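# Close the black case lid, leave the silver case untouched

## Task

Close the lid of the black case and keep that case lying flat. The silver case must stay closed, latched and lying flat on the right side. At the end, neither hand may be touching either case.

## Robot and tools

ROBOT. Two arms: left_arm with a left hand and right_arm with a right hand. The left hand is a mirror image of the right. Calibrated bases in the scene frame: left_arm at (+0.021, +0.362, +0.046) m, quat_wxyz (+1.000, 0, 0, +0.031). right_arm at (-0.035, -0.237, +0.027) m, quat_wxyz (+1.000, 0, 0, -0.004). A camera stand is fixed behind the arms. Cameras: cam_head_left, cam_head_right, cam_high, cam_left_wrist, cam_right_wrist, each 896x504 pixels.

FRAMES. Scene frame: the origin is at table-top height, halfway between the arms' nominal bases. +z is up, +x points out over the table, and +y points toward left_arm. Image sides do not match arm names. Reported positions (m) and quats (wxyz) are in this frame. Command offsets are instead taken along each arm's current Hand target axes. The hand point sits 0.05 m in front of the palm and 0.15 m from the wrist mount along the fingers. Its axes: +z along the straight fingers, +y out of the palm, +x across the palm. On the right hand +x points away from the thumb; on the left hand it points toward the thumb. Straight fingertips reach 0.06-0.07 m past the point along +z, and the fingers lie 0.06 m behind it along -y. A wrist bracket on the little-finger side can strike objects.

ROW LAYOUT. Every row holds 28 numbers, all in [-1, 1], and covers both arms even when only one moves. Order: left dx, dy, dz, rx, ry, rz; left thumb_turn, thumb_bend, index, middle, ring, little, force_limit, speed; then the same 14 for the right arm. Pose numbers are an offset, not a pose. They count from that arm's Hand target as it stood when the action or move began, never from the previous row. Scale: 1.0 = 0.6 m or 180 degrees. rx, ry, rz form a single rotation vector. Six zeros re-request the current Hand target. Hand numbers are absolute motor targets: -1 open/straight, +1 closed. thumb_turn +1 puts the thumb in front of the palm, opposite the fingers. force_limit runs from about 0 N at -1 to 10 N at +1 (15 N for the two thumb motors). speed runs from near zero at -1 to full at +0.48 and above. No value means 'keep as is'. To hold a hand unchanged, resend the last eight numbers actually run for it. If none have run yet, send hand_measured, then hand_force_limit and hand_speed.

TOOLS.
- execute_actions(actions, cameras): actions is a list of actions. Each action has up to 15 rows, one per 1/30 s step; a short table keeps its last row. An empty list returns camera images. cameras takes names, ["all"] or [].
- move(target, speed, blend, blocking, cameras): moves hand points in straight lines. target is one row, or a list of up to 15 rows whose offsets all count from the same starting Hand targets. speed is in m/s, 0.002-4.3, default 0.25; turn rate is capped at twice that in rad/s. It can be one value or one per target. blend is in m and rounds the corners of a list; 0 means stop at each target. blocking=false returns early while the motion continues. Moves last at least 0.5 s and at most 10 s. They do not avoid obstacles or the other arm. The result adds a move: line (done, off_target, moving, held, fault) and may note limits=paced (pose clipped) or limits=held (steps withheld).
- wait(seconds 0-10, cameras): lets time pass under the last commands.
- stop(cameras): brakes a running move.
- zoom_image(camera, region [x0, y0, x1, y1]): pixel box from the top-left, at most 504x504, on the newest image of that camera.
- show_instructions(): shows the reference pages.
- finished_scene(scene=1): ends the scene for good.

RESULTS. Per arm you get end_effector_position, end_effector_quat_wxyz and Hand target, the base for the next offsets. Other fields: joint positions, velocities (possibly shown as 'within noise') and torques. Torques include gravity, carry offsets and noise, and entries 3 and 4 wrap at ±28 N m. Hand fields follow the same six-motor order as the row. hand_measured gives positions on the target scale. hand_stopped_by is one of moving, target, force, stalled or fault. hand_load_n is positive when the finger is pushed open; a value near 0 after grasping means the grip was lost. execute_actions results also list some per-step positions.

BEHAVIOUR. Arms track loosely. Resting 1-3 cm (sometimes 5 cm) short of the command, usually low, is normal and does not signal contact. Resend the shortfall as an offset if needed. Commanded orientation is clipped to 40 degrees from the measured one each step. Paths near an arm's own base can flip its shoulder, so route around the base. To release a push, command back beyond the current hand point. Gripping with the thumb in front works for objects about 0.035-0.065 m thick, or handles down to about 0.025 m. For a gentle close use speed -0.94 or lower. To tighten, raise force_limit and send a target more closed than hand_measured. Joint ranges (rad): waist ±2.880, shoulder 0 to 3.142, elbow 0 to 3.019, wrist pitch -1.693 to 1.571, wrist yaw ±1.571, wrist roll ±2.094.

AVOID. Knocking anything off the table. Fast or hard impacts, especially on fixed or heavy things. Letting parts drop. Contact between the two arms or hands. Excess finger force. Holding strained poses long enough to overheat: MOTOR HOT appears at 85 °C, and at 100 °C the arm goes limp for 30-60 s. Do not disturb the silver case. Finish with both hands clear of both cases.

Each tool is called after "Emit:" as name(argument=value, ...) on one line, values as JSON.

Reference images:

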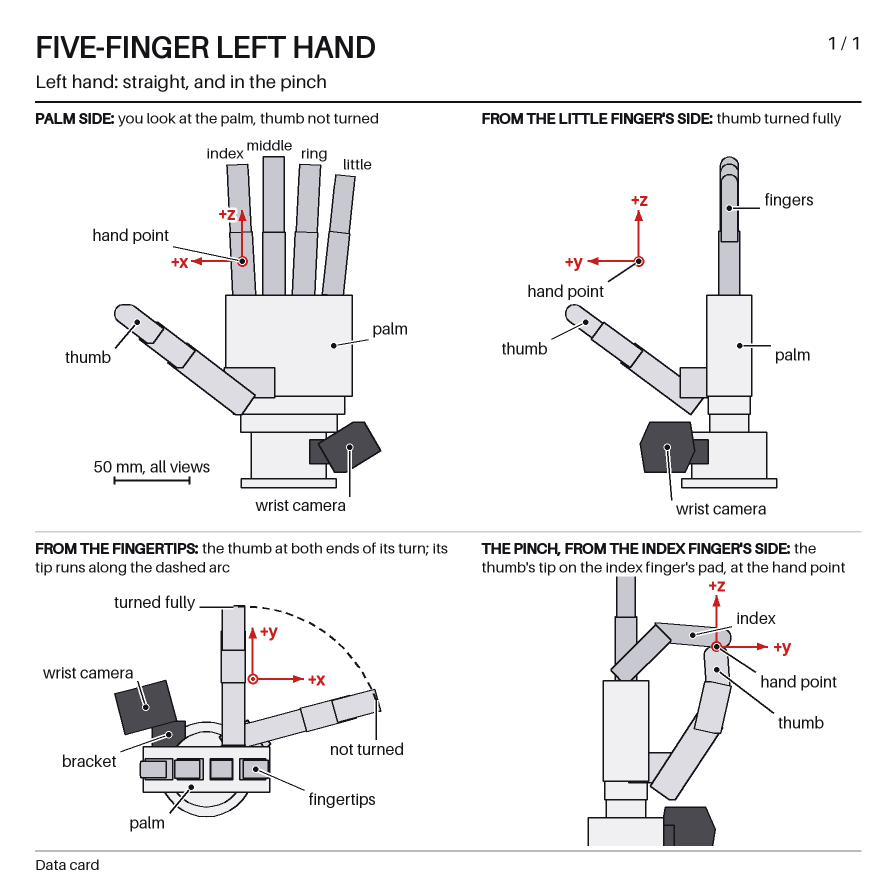

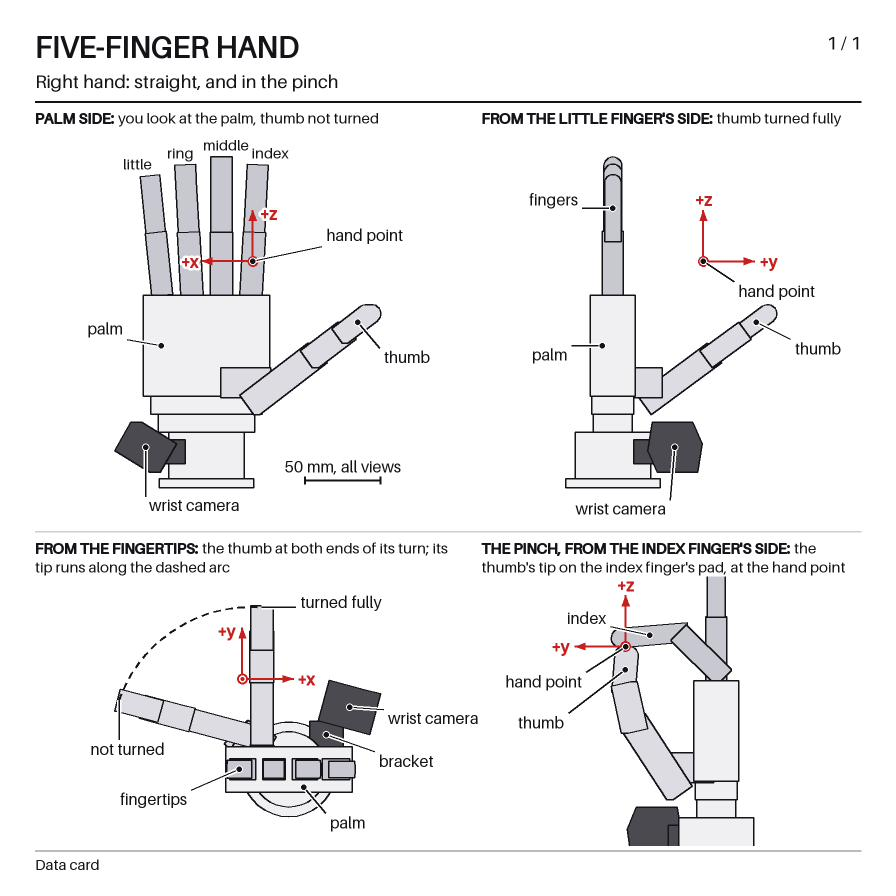

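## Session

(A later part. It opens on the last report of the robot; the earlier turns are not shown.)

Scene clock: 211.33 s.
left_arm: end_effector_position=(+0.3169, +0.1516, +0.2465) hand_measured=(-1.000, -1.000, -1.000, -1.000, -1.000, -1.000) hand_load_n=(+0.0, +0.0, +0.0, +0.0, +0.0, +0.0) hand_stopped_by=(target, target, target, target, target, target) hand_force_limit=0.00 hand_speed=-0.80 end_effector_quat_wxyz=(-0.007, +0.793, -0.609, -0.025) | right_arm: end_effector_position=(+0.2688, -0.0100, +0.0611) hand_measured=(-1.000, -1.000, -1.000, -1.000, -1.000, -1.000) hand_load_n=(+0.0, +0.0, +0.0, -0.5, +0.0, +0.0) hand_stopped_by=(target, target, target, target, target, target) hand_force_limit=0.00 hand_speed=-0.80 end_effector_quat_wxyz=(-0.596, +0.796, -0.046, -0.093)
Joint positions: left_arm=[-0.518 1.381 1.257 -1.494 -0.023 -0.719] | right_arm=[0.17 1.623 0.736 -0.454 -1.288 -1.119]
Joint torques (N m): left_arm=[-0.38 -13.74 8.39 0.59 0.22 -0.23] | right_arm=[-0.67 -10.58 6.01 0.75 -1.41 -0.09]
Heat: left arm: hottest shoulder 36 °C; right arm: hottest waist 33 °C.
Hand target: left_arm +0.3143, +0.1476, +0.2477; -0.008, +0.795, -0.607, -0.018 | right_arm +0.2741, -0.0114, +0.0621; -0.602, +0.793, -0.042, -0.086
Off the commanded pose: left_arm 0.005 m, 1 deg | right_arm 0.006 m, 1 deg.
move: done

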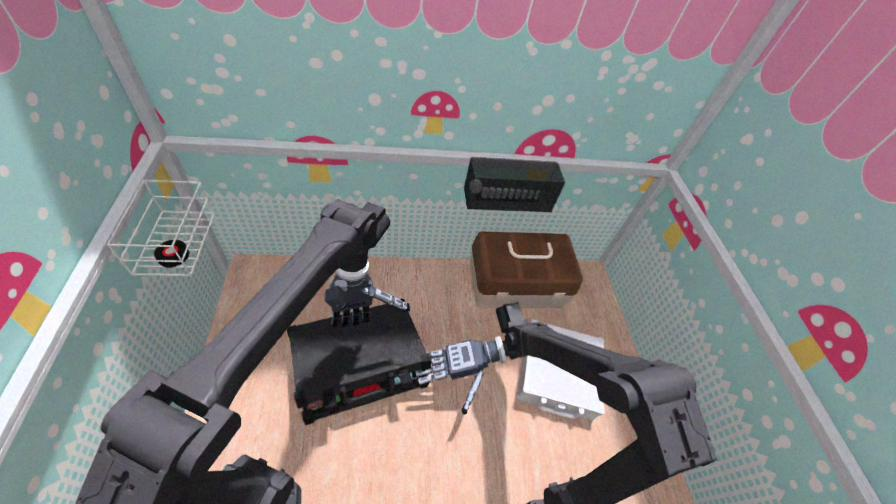

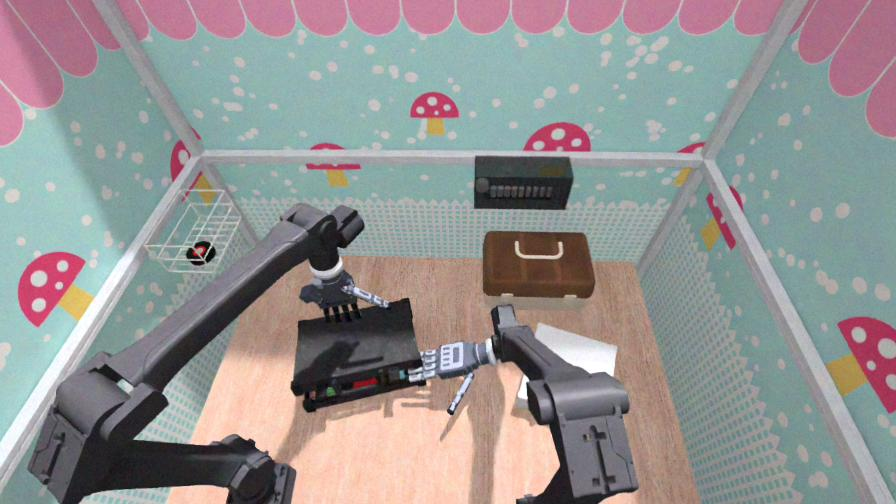

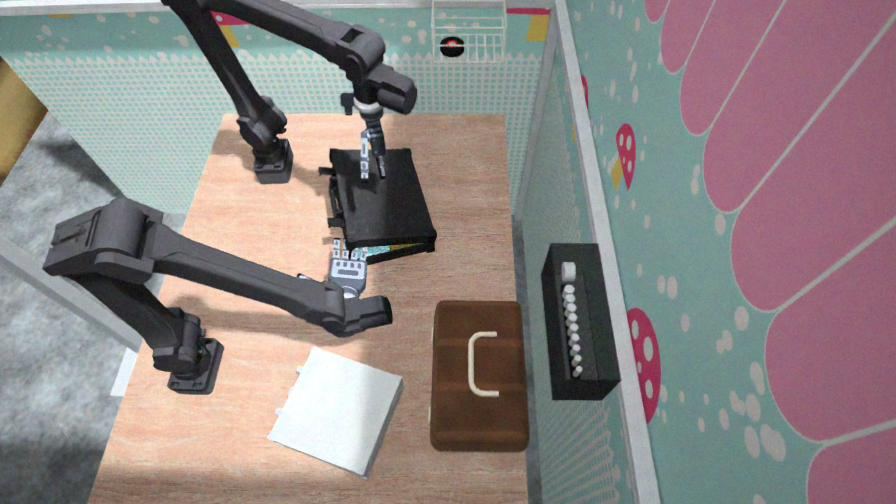

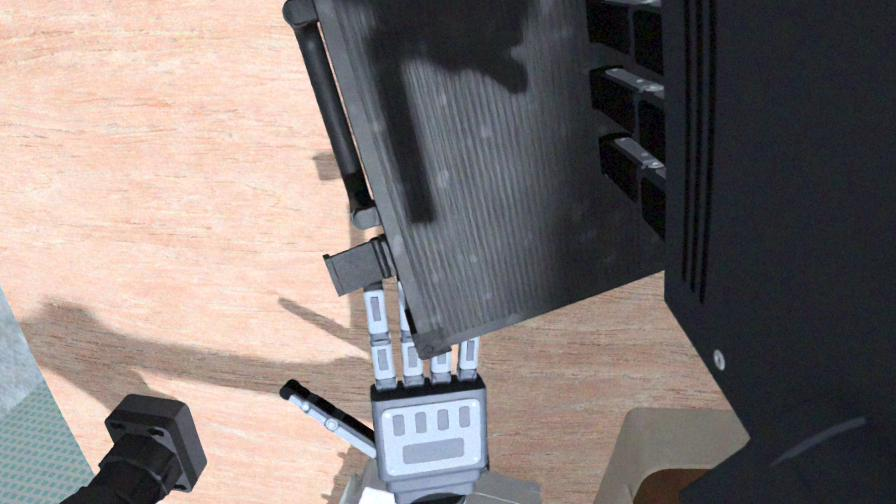

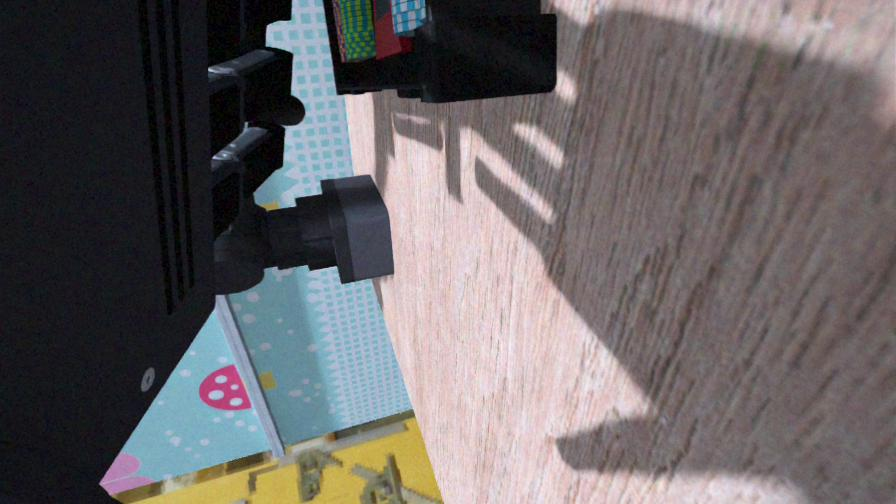

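Emit:
move(target=[0,0,0,0,0,0,-1,-1,-1,-1,-1,-1,0,-0.8,0.018,0.034,0.0037,0,0,-0.05,-1,-1,-1,-1,-1,-1,0,-0.8], speed=0.06, cameras=["all"])

Emit:
zoom_image(camera="cam_head_left", region=[280, 290, 500, 430])

Emit:
zoom_image(camera="cam_high", region=[310, 130, 460, 310])

Scene clock: 219.57 s.
left_arm: end_effector_position=(+0.3169, +0.1516, +0.2465) hand_measured=(-1.000, -1.000, -1.000, -1.000, -1.000, -1.000) hand_load_n=(+0.0, +0.0, +0.0, +0.0, +0.0, +0.0) hand_stopped_by=(target, target, target, target, target, target) hand_force_limit=0.00 hand_speed=-0.80 end_effector_quat_wxyz=(-0.007, +0.793, -0.609, -0.025) | right_arm: end_effector_position=(+0.2746, -0.0129, +0.0405) hand_measured=(-1.000, -1.000, -1.000, -1.000, -1.000, -1.000) hand_load_n=(-0.5, +0.0, +0.0, +0.0, -0.5, -1.0) hand_stopped_by=(target, target, target, target, target, target) hand_force_limit=0.00 hand_speed=-0.80 end_effector_quat_wxyz=(-0.601, +0.798, +0.013, -0.049)
Joint positions: left_arm=[-0.518 1.381 1.257 -1.494 -0.023 -0.719] | right_arm=[0.166 1.658 0.725 -0.428 -1.288 -1.289]
Joint torques (N m): left_arm=[0.15 -14.21 8.43 0.54 0.22 -0.25] | right_arm=[-0.79 -10.29 5.6 0.99 -1.45 -0.11]
Heat: left arm: hottest shoulder 36 °C; right arm: hottest waist 33 °C.
Hand target: left_arm +0.3143, +0.1476, +0.2477; -0.008, +0.795, -0.607, -0.018 | right_arm +0.2810, -0.0144, +0.0402; -0.607, +0.794, +0.020, -0.039
Off the commanded pose: left_arm 0.005 m, 1 deg | right_arm 0.007 m, 2 deg.
move: done

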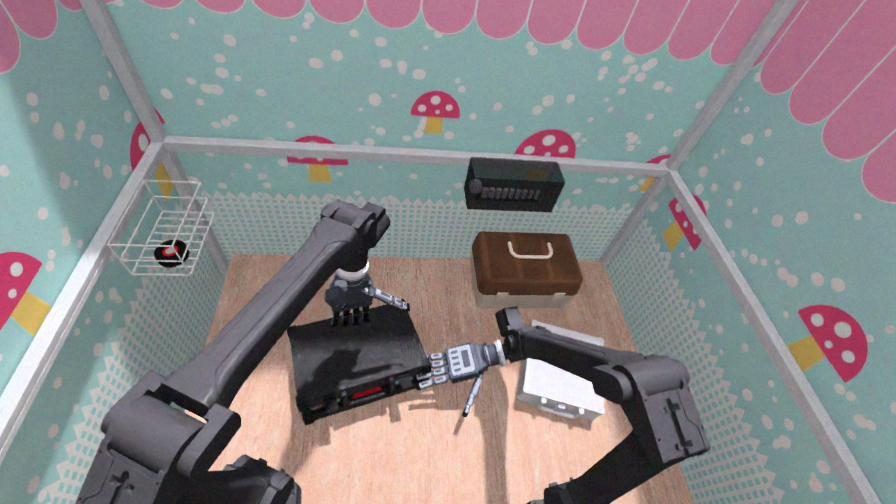

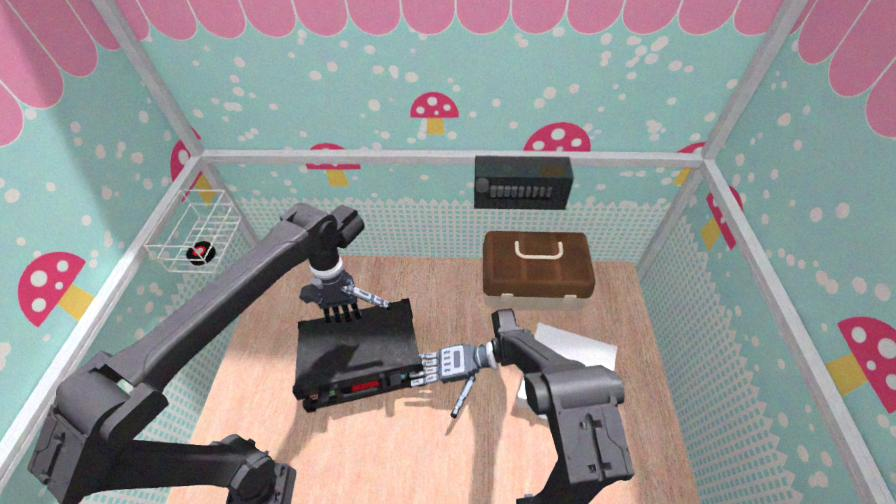

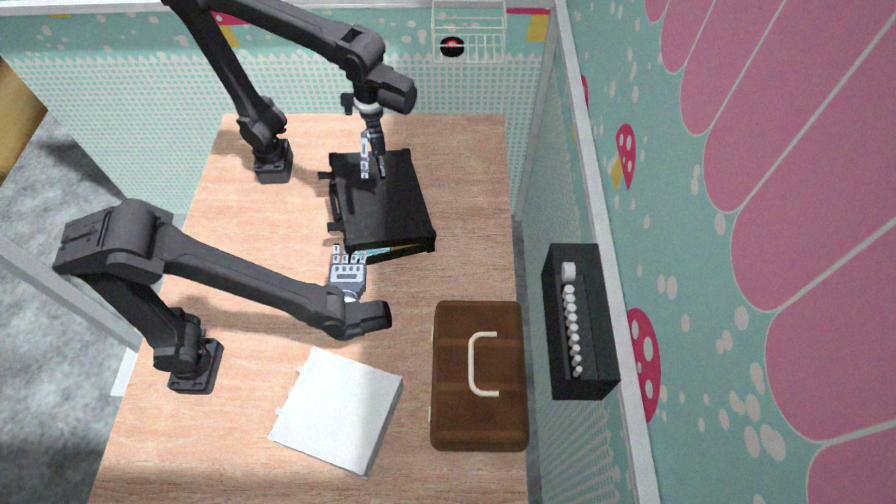

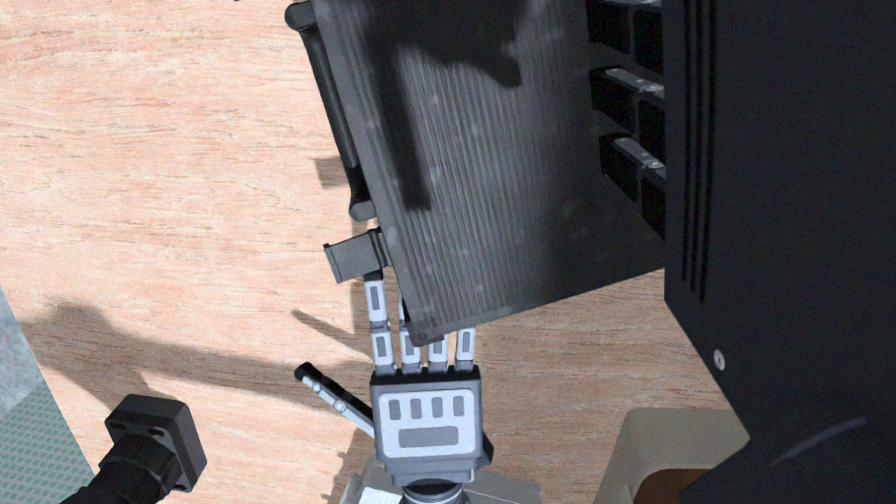

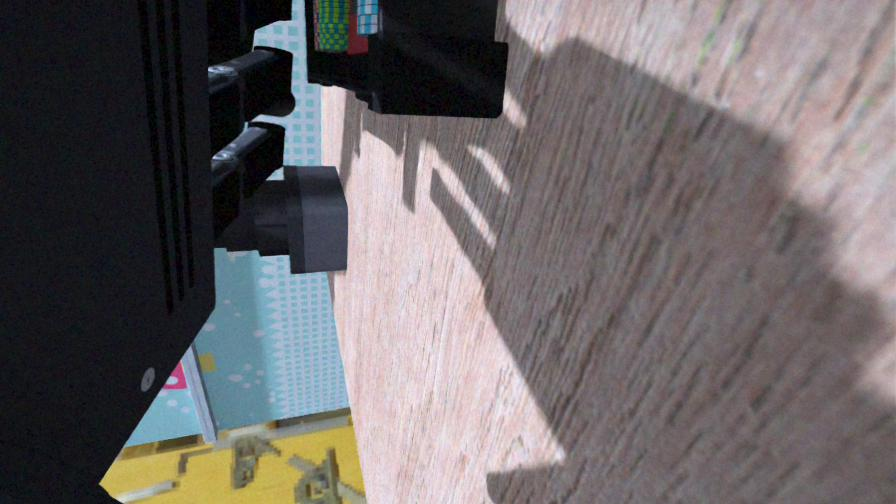

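Scaled by 2.291 from the camera's 896x504 image, which has a finer 1280x720 frame.

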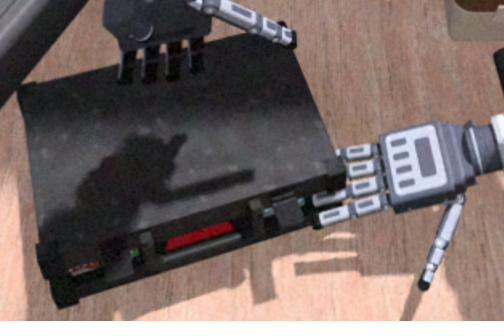

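Scaled by 2.800 from the camera's 896x504 image, which has a finer 1280x720 frame.

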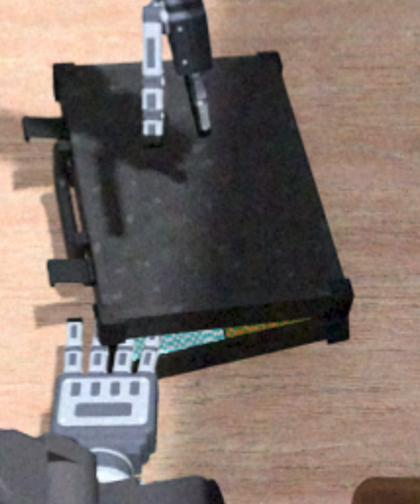

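Emit:
move(target=[0,0,0,0,0,0,-1,-1,-1,-1,-1,-1,0,-0.8,0.001,0.0193,0.0052,0,0,0,-1,-1,-1,-1,-1,-1,0,-0.8], speed=0.05, cameras=["all"])

Emit:
zoom_image(camera="cam_head_left", region=[280, 290, 500, 430])

Emit:
zoom_image(camera="cam_right_wrist", region=[200, 0, 600, 240])

Scene clock: 224.27 s.
left_arm: end_effector_position=(+0.3169, +0.1516, +0.2465) hand_measured=(-1.000, -1.000, -1.000, -1.000, -1.000, -1.000) hand_load_n=(+0.0, +0.0, +0.0, +0.0, +0.0, +0.0) hand_stopped_by=(target, target, target, target, target, target) hand_force_limit=0.00 hand_speed=-0.80 end_effector_quat_wxyz=(-0.007, +0.793, -0.609, -0.025) | right_arm: end_effector_position=(+0.2740, -0.0134, +0.0282) hand_measured=(-1.000, -1.000, -1.000, -1.000, -1.000, -1.000) hand_load_n=(-0.5, +0.0, +0.0, -0.5, -0.5, +0.0) hand_stopped_by=(target, target, target, target, target, target) hand_force_limit=0.00 hand_speed=-0.80 end_effector_quat_wxyz=(-0.601, +0.798, +0.014, -0.050)
Joint positions: left_arm=[-0.518 1.381 1.257 -1.494 -0.023 -0.719] | right_arm=[0.165 1.692 0.72 -0.399 -1.288 -1.298]
Joint torques (N m): left_arm=[-1.73 -13.63 8.46 0.66 0.17 -0.29] | right_arm=[-0.67 -10.7 5.38 1.2 -1.45 -0.08]
Heat: left arm: hottest shoulder 36 °C; right arm: hottest waist 33 °C.
Hand target: left_arm +0.3143, +0.1476, +0.2477; -0.008, +0.795, -0.607, -0.018 | right_arm +0.2812, -0.0144, +0.0282; -0.607, +0.794, +0.020, -0.039
Off the commanded pose: left_arm 0.005 m, 1 deg | right_arm 0.007 m, 2 deg.
move: done

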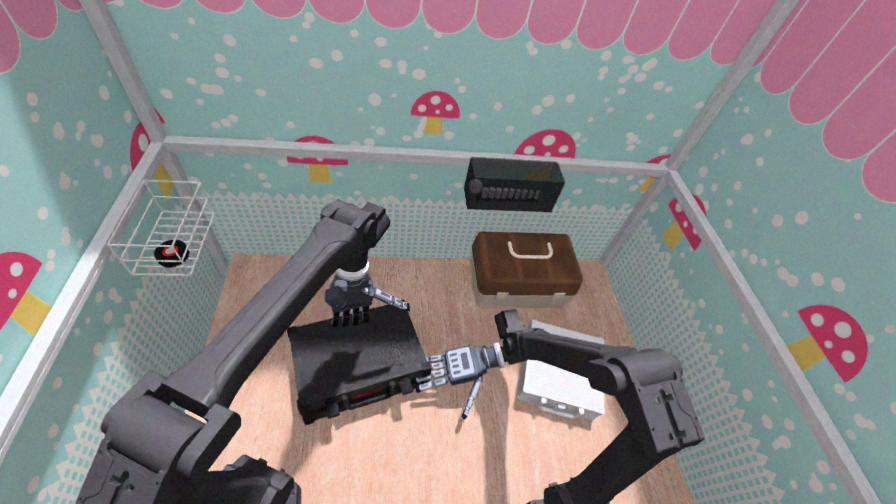

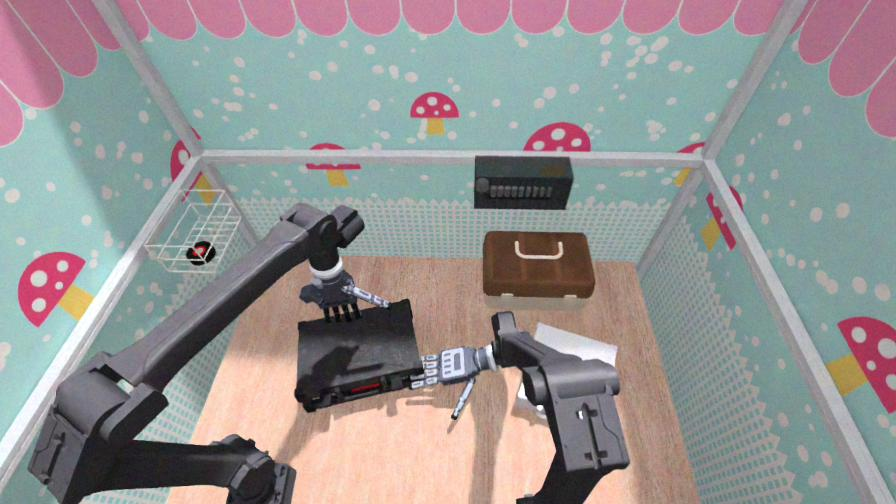

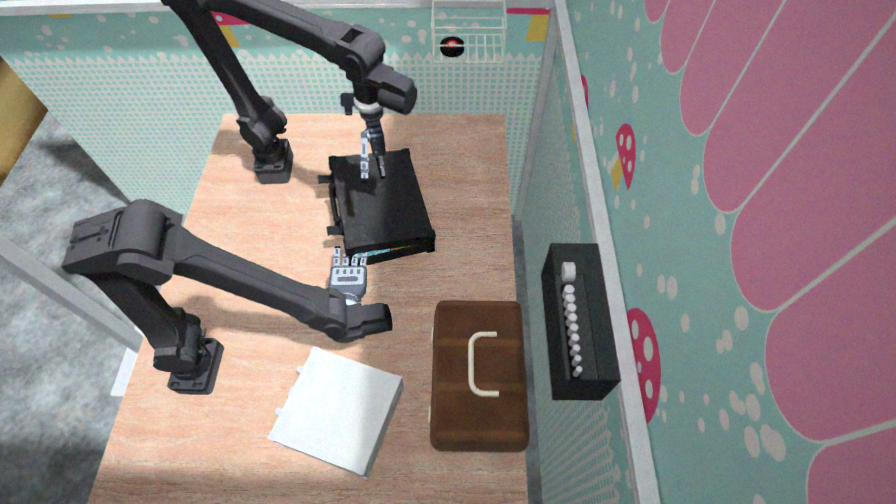

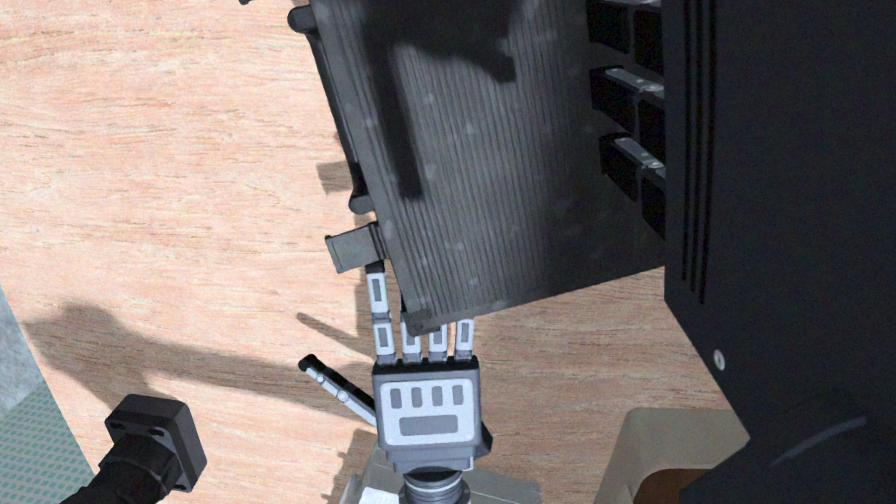

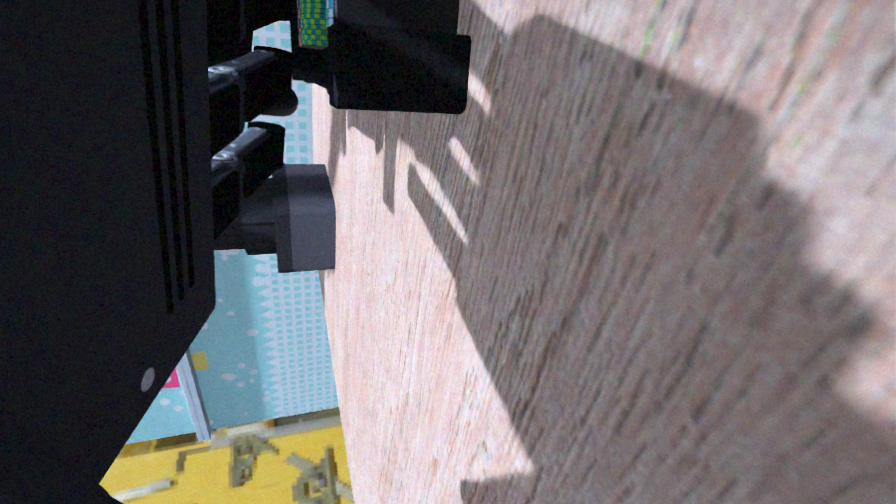

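Scaled by 2.291 from the camera's 896x504 image, which has a finer 1280x720 frame.

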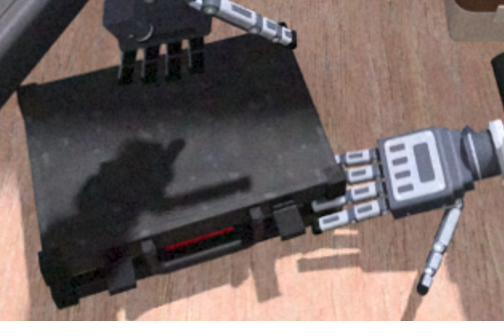

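Scaled by 1.260 from the camera's 896x504 image, which has a finer 1280x720 frame.

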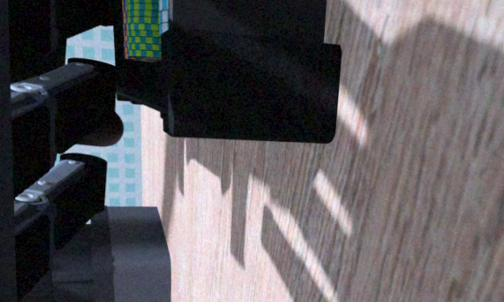

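Emit:
move(target=[0,0,0,0,0,0,-1,-1,-1,-1,-1,-1,0,-0.8,0.001,0.0135,0.0036,0,0,0,-1,-1,-1,-1,-1,-1,0,-0.8], speed=0.05, cameras=["cam_head_left","cam_right_wrist","cam_high","cam_left_wrist"])

Emit:
zoom_image(camera="cam_head_left", region=[280, 290, 500, 430])

Emit:
zoom_image(camera="cam_high", region=[310, 130, 460, 310])

Scene clock: 227.30 s.
left_arm: end_effector_position=(+0.3169, +0.1516, +0.2465) hand_measured=(-1.000, -1.000, -1.000, -1.000, -1.000, -1.000) hand_load_n=(+0.0, +0.0, +0.0, +0.0, +0.0, +0.0) hand_stopped_by=(target, target, target, target, target, target) hand_force_limit=0.00 hand_speed=-0.80 end_effector_quat_wxyz=(-0.007, +0.793, -0.609, -0.025) | right_arm: end_effector_position=(+0.2759, -0.0131, +0.0205) hand_measured=(-1.000, -1.000, -1.000, -1.000, -1.000, -1.000) hand_load_n=(+0.0, +0.0, +0.0, -1.0, +0.0, +0.0) hand_stopped_by=(target, target, target, target, target, target) hand_force_limit=0.00 hand_speed=-0.80 end_effector_quat_wxyz=(-0.601, +0.798, +0.016, -0.047)
Joint positions: left_arm=[-0.518 1.381 1.257 -1.494 -0.023 -0.719] | right_arm=[0.165 1.715 0.72 -0.373 -1.289 -1.301]
Joint torques (N m): left_arm=[-1.26 -13.04 8.31 0.44 0.21 -0.27] | right_arm=[-0.73 -10.81 5.05 1.2 -1.44 -0.08]
Heat: left arm: hottest shoulder 36 °C; right arm: hottest waist 33 °C.
Hand target: left_arm +0.3143, +0.1476, +0.2477; -0.008, +0.795, -0.607, -0.018 | right_arm +0.2815, -0.0144, +0.0198; -0.607, +0.794, +0.020, -0.039
Off the commanded pose: left_arm 0.005 m, 1 deg | right_arm 0.006 m, 1 deg.
move: done
Images, in order (width x height): cam_head_left 896x504, cam_high 896x504, cam_left_wrist 896x504, cam_right_wrist 896x504.

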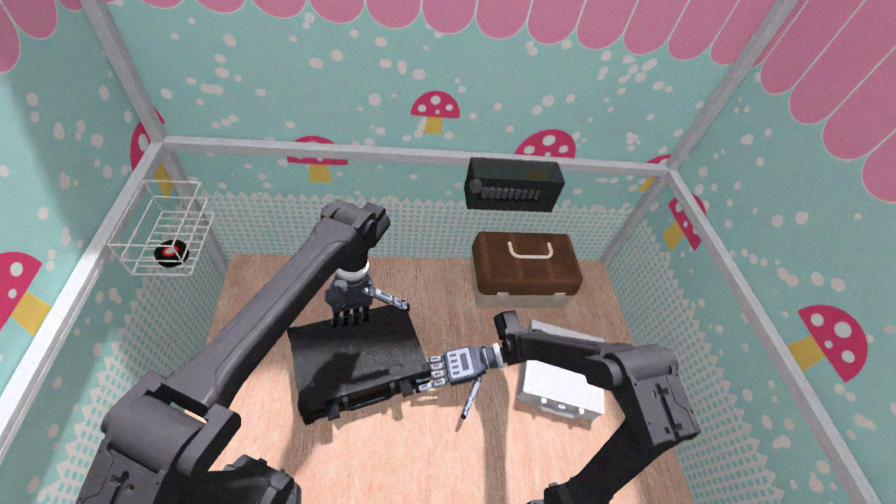

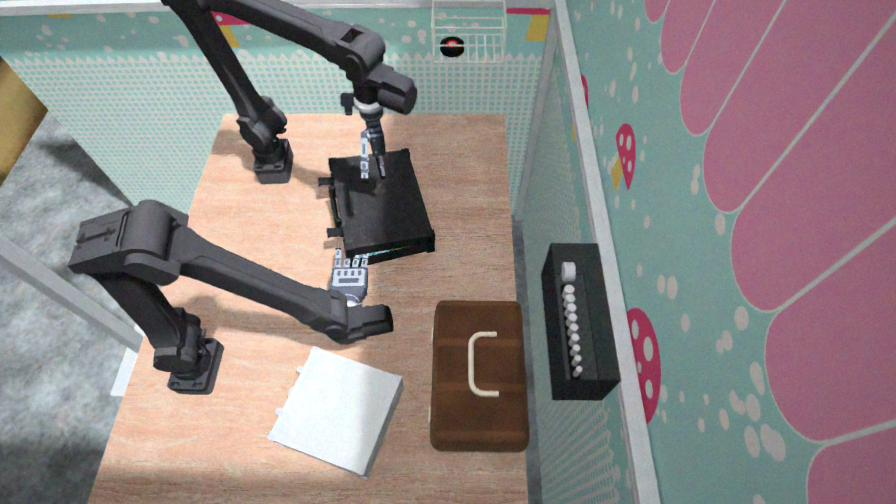

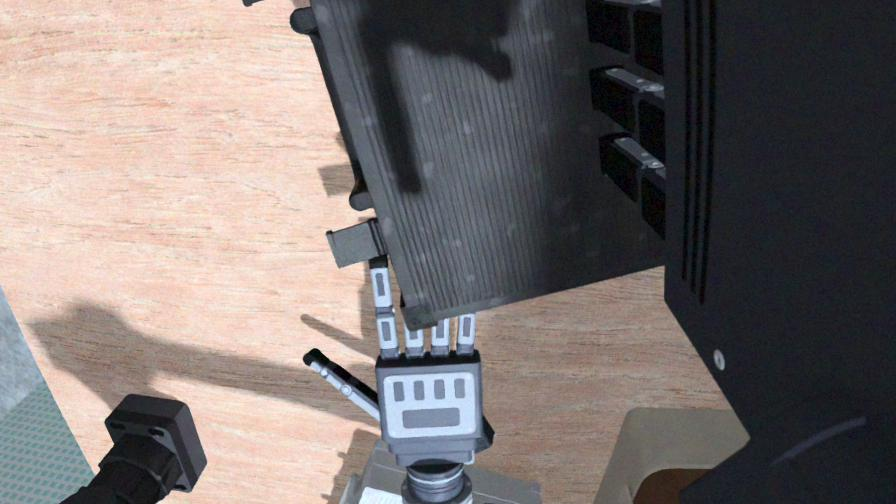

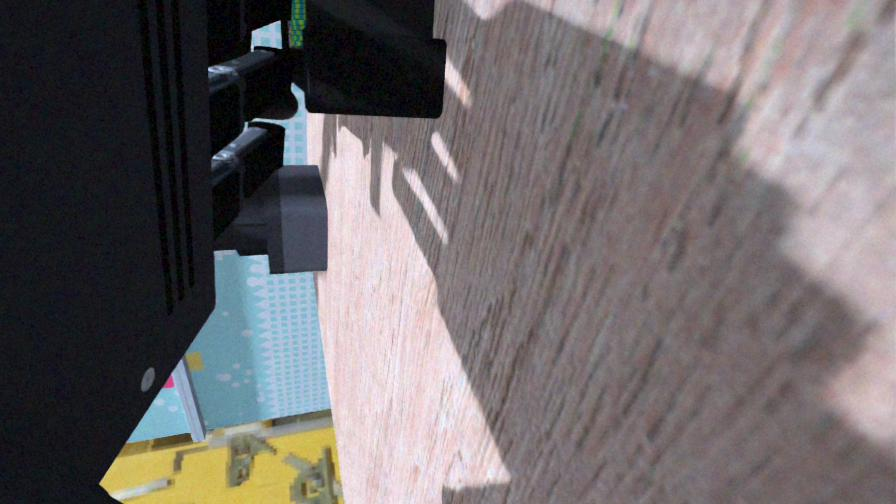

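Scaled by 2.291 from the camera's 896x504 image, which has a finer 1280x720 frame.

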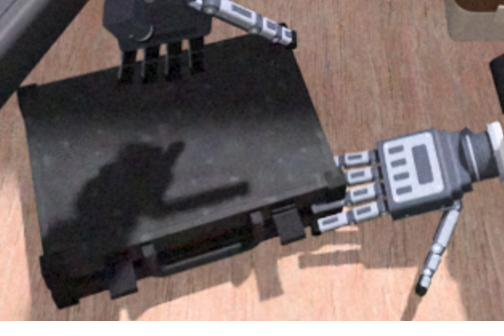

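Scaled by 2.800 from the camera's 896x504 image, which has a finer 1280x720 frame.

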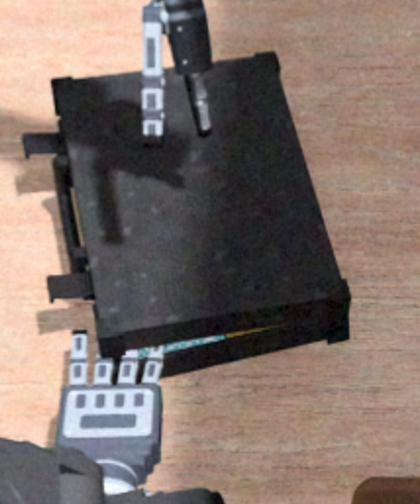

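Emit:
move(target=[0,0,0,0,0,0,-1,-1,-1,-1,-1,-1,0,-0.8,0.001,0.034,-0.113,0,0,0,-1,-1,-1,-1,-1,-1,0,-0.8], speed=0.05, cameras=["all"])

Emit:
zoom_image(camera="cam_head_left", region=[280, 290, 500, 430])

Emit:
zoom_image(camera="cam_high", region=[310, 130, 460, 310])

Scene clock: 231.93 s.
left_arm: end_effector_position=(+0.3169, +0.1516, +0.2465) hand_measured=(-1.000, -1.000, -1.000, -1.000, -1.000, -1.000) hand_load_n=(+0.0, +0.0, +0.0, +0.0, -0.5, +0.5) hand_stopped_by=(target, target, target, target, target, target) hand_force_limit=0.00 hand_speed=-0.80 end_effector_quat_wxyz=(-0.007, +0.793, -0.609, -0.025) | right_arm: end_effector_position=(+0.2841, -0.0772, +0.0288) hand_measured=(-1.000, -1.000, -1.000, -1.000, -1.000, -1.000) hand_load_n=(-0.5, +0.0, +0.0, +0.0, +0.0, +0.0) hand_stopped_by=(target, target, target, target, target, target) hand_force_limit=0.00 hand_speed=-0.80 end_effector_quat_wxyz=(-0.606, +0.794, +0.035, -0.032)
Joint positions: left_arm=[-0.518 1.381 1.257 -1.494 -0.023 -0.719] | right_arm=[-0.013 1.786 0.851 -1.041 -1.279 -1.983]
Joint torques (N m): left_arm=[-1.61 -14.21 8.34 0.58 0.18 -0.23] | right_arm=[-1.73 -8.7 5.59 -0.66 -0.72 -0.09]
Heat: left arm: hottest shoulder 36 °C; right arm: hottest waist 33 °C.
Hand target: left_arm +0.3143, +0.1476, +0.2477; -0.008, +0.795, -0.607, -0.018 | right_arm +0.2876, -0.0850, +0.0178; -0.607, +0.794, +0.020, -0.039
Off the commanded pose: left_arm 0.005 m, 1 deg | right_arm 0.014 m, 2 deg.
move: off_target (right_arm)

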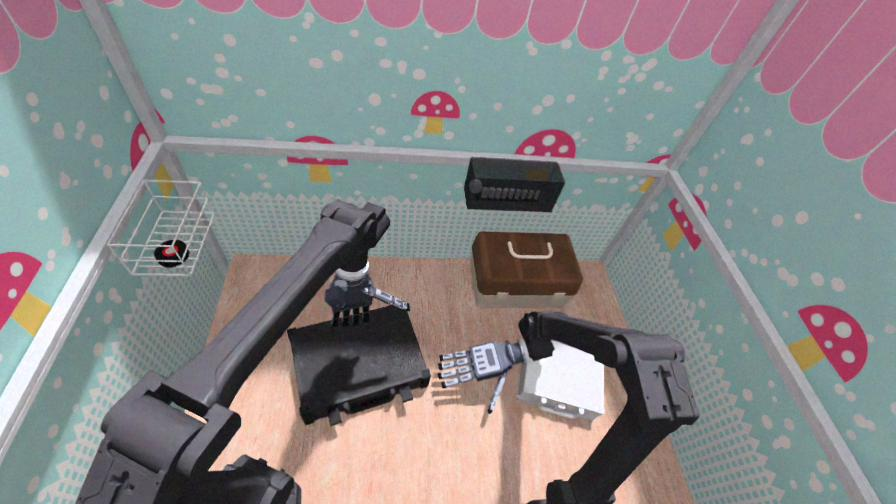

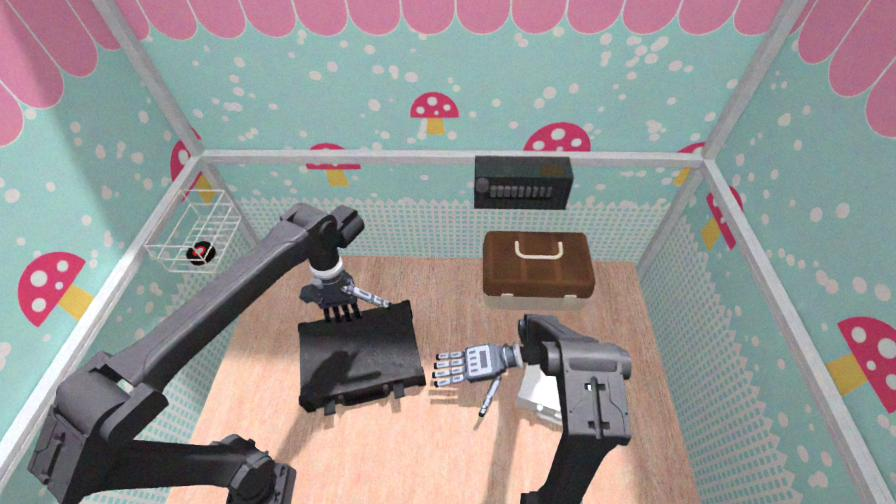

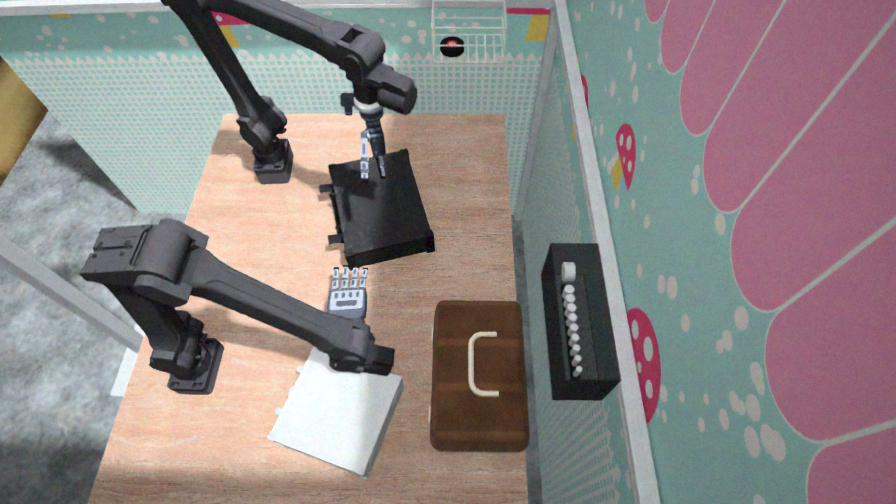

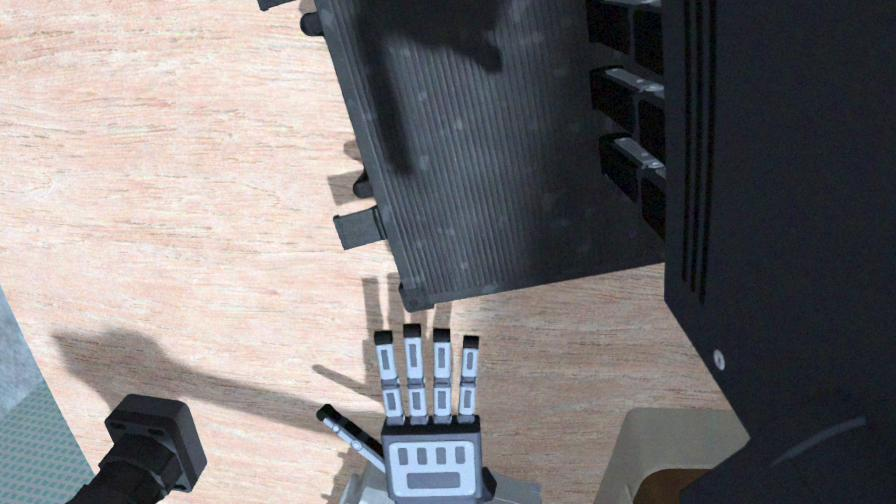

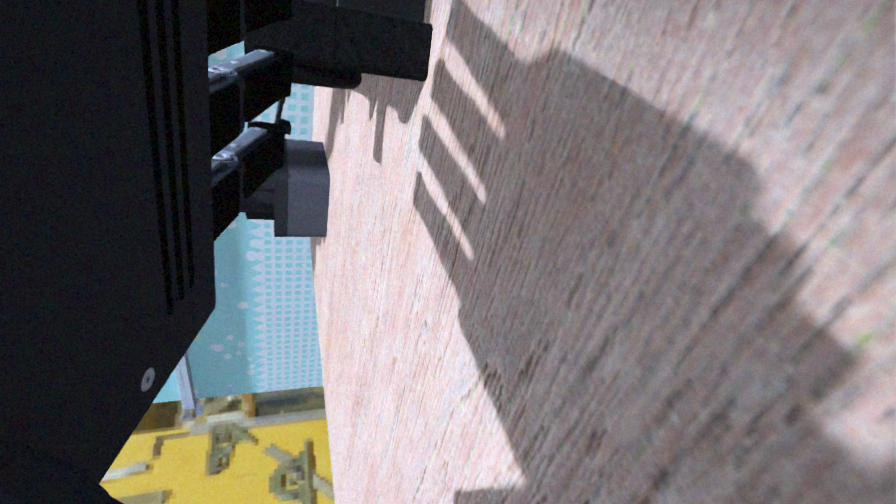

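Scaled by 2.291 from the camera's 896x504 image, which has a finer 1280x720 frame.

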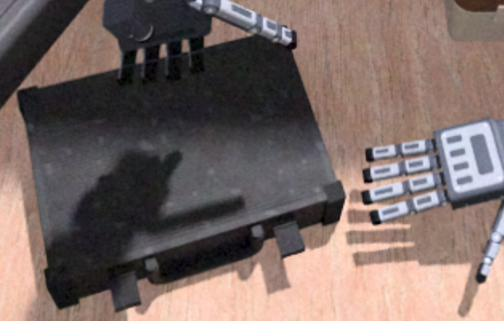

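Scaled by 2.800 from the camera's 896x504 image, which has a finer 1280x720 frame.

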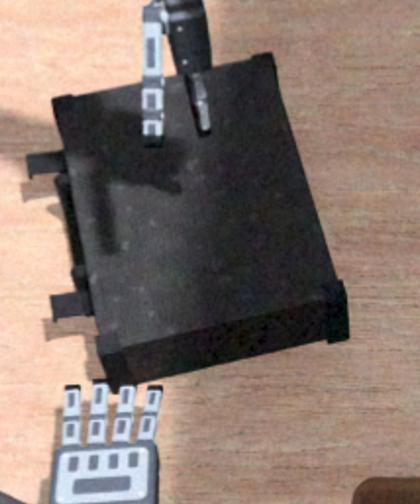

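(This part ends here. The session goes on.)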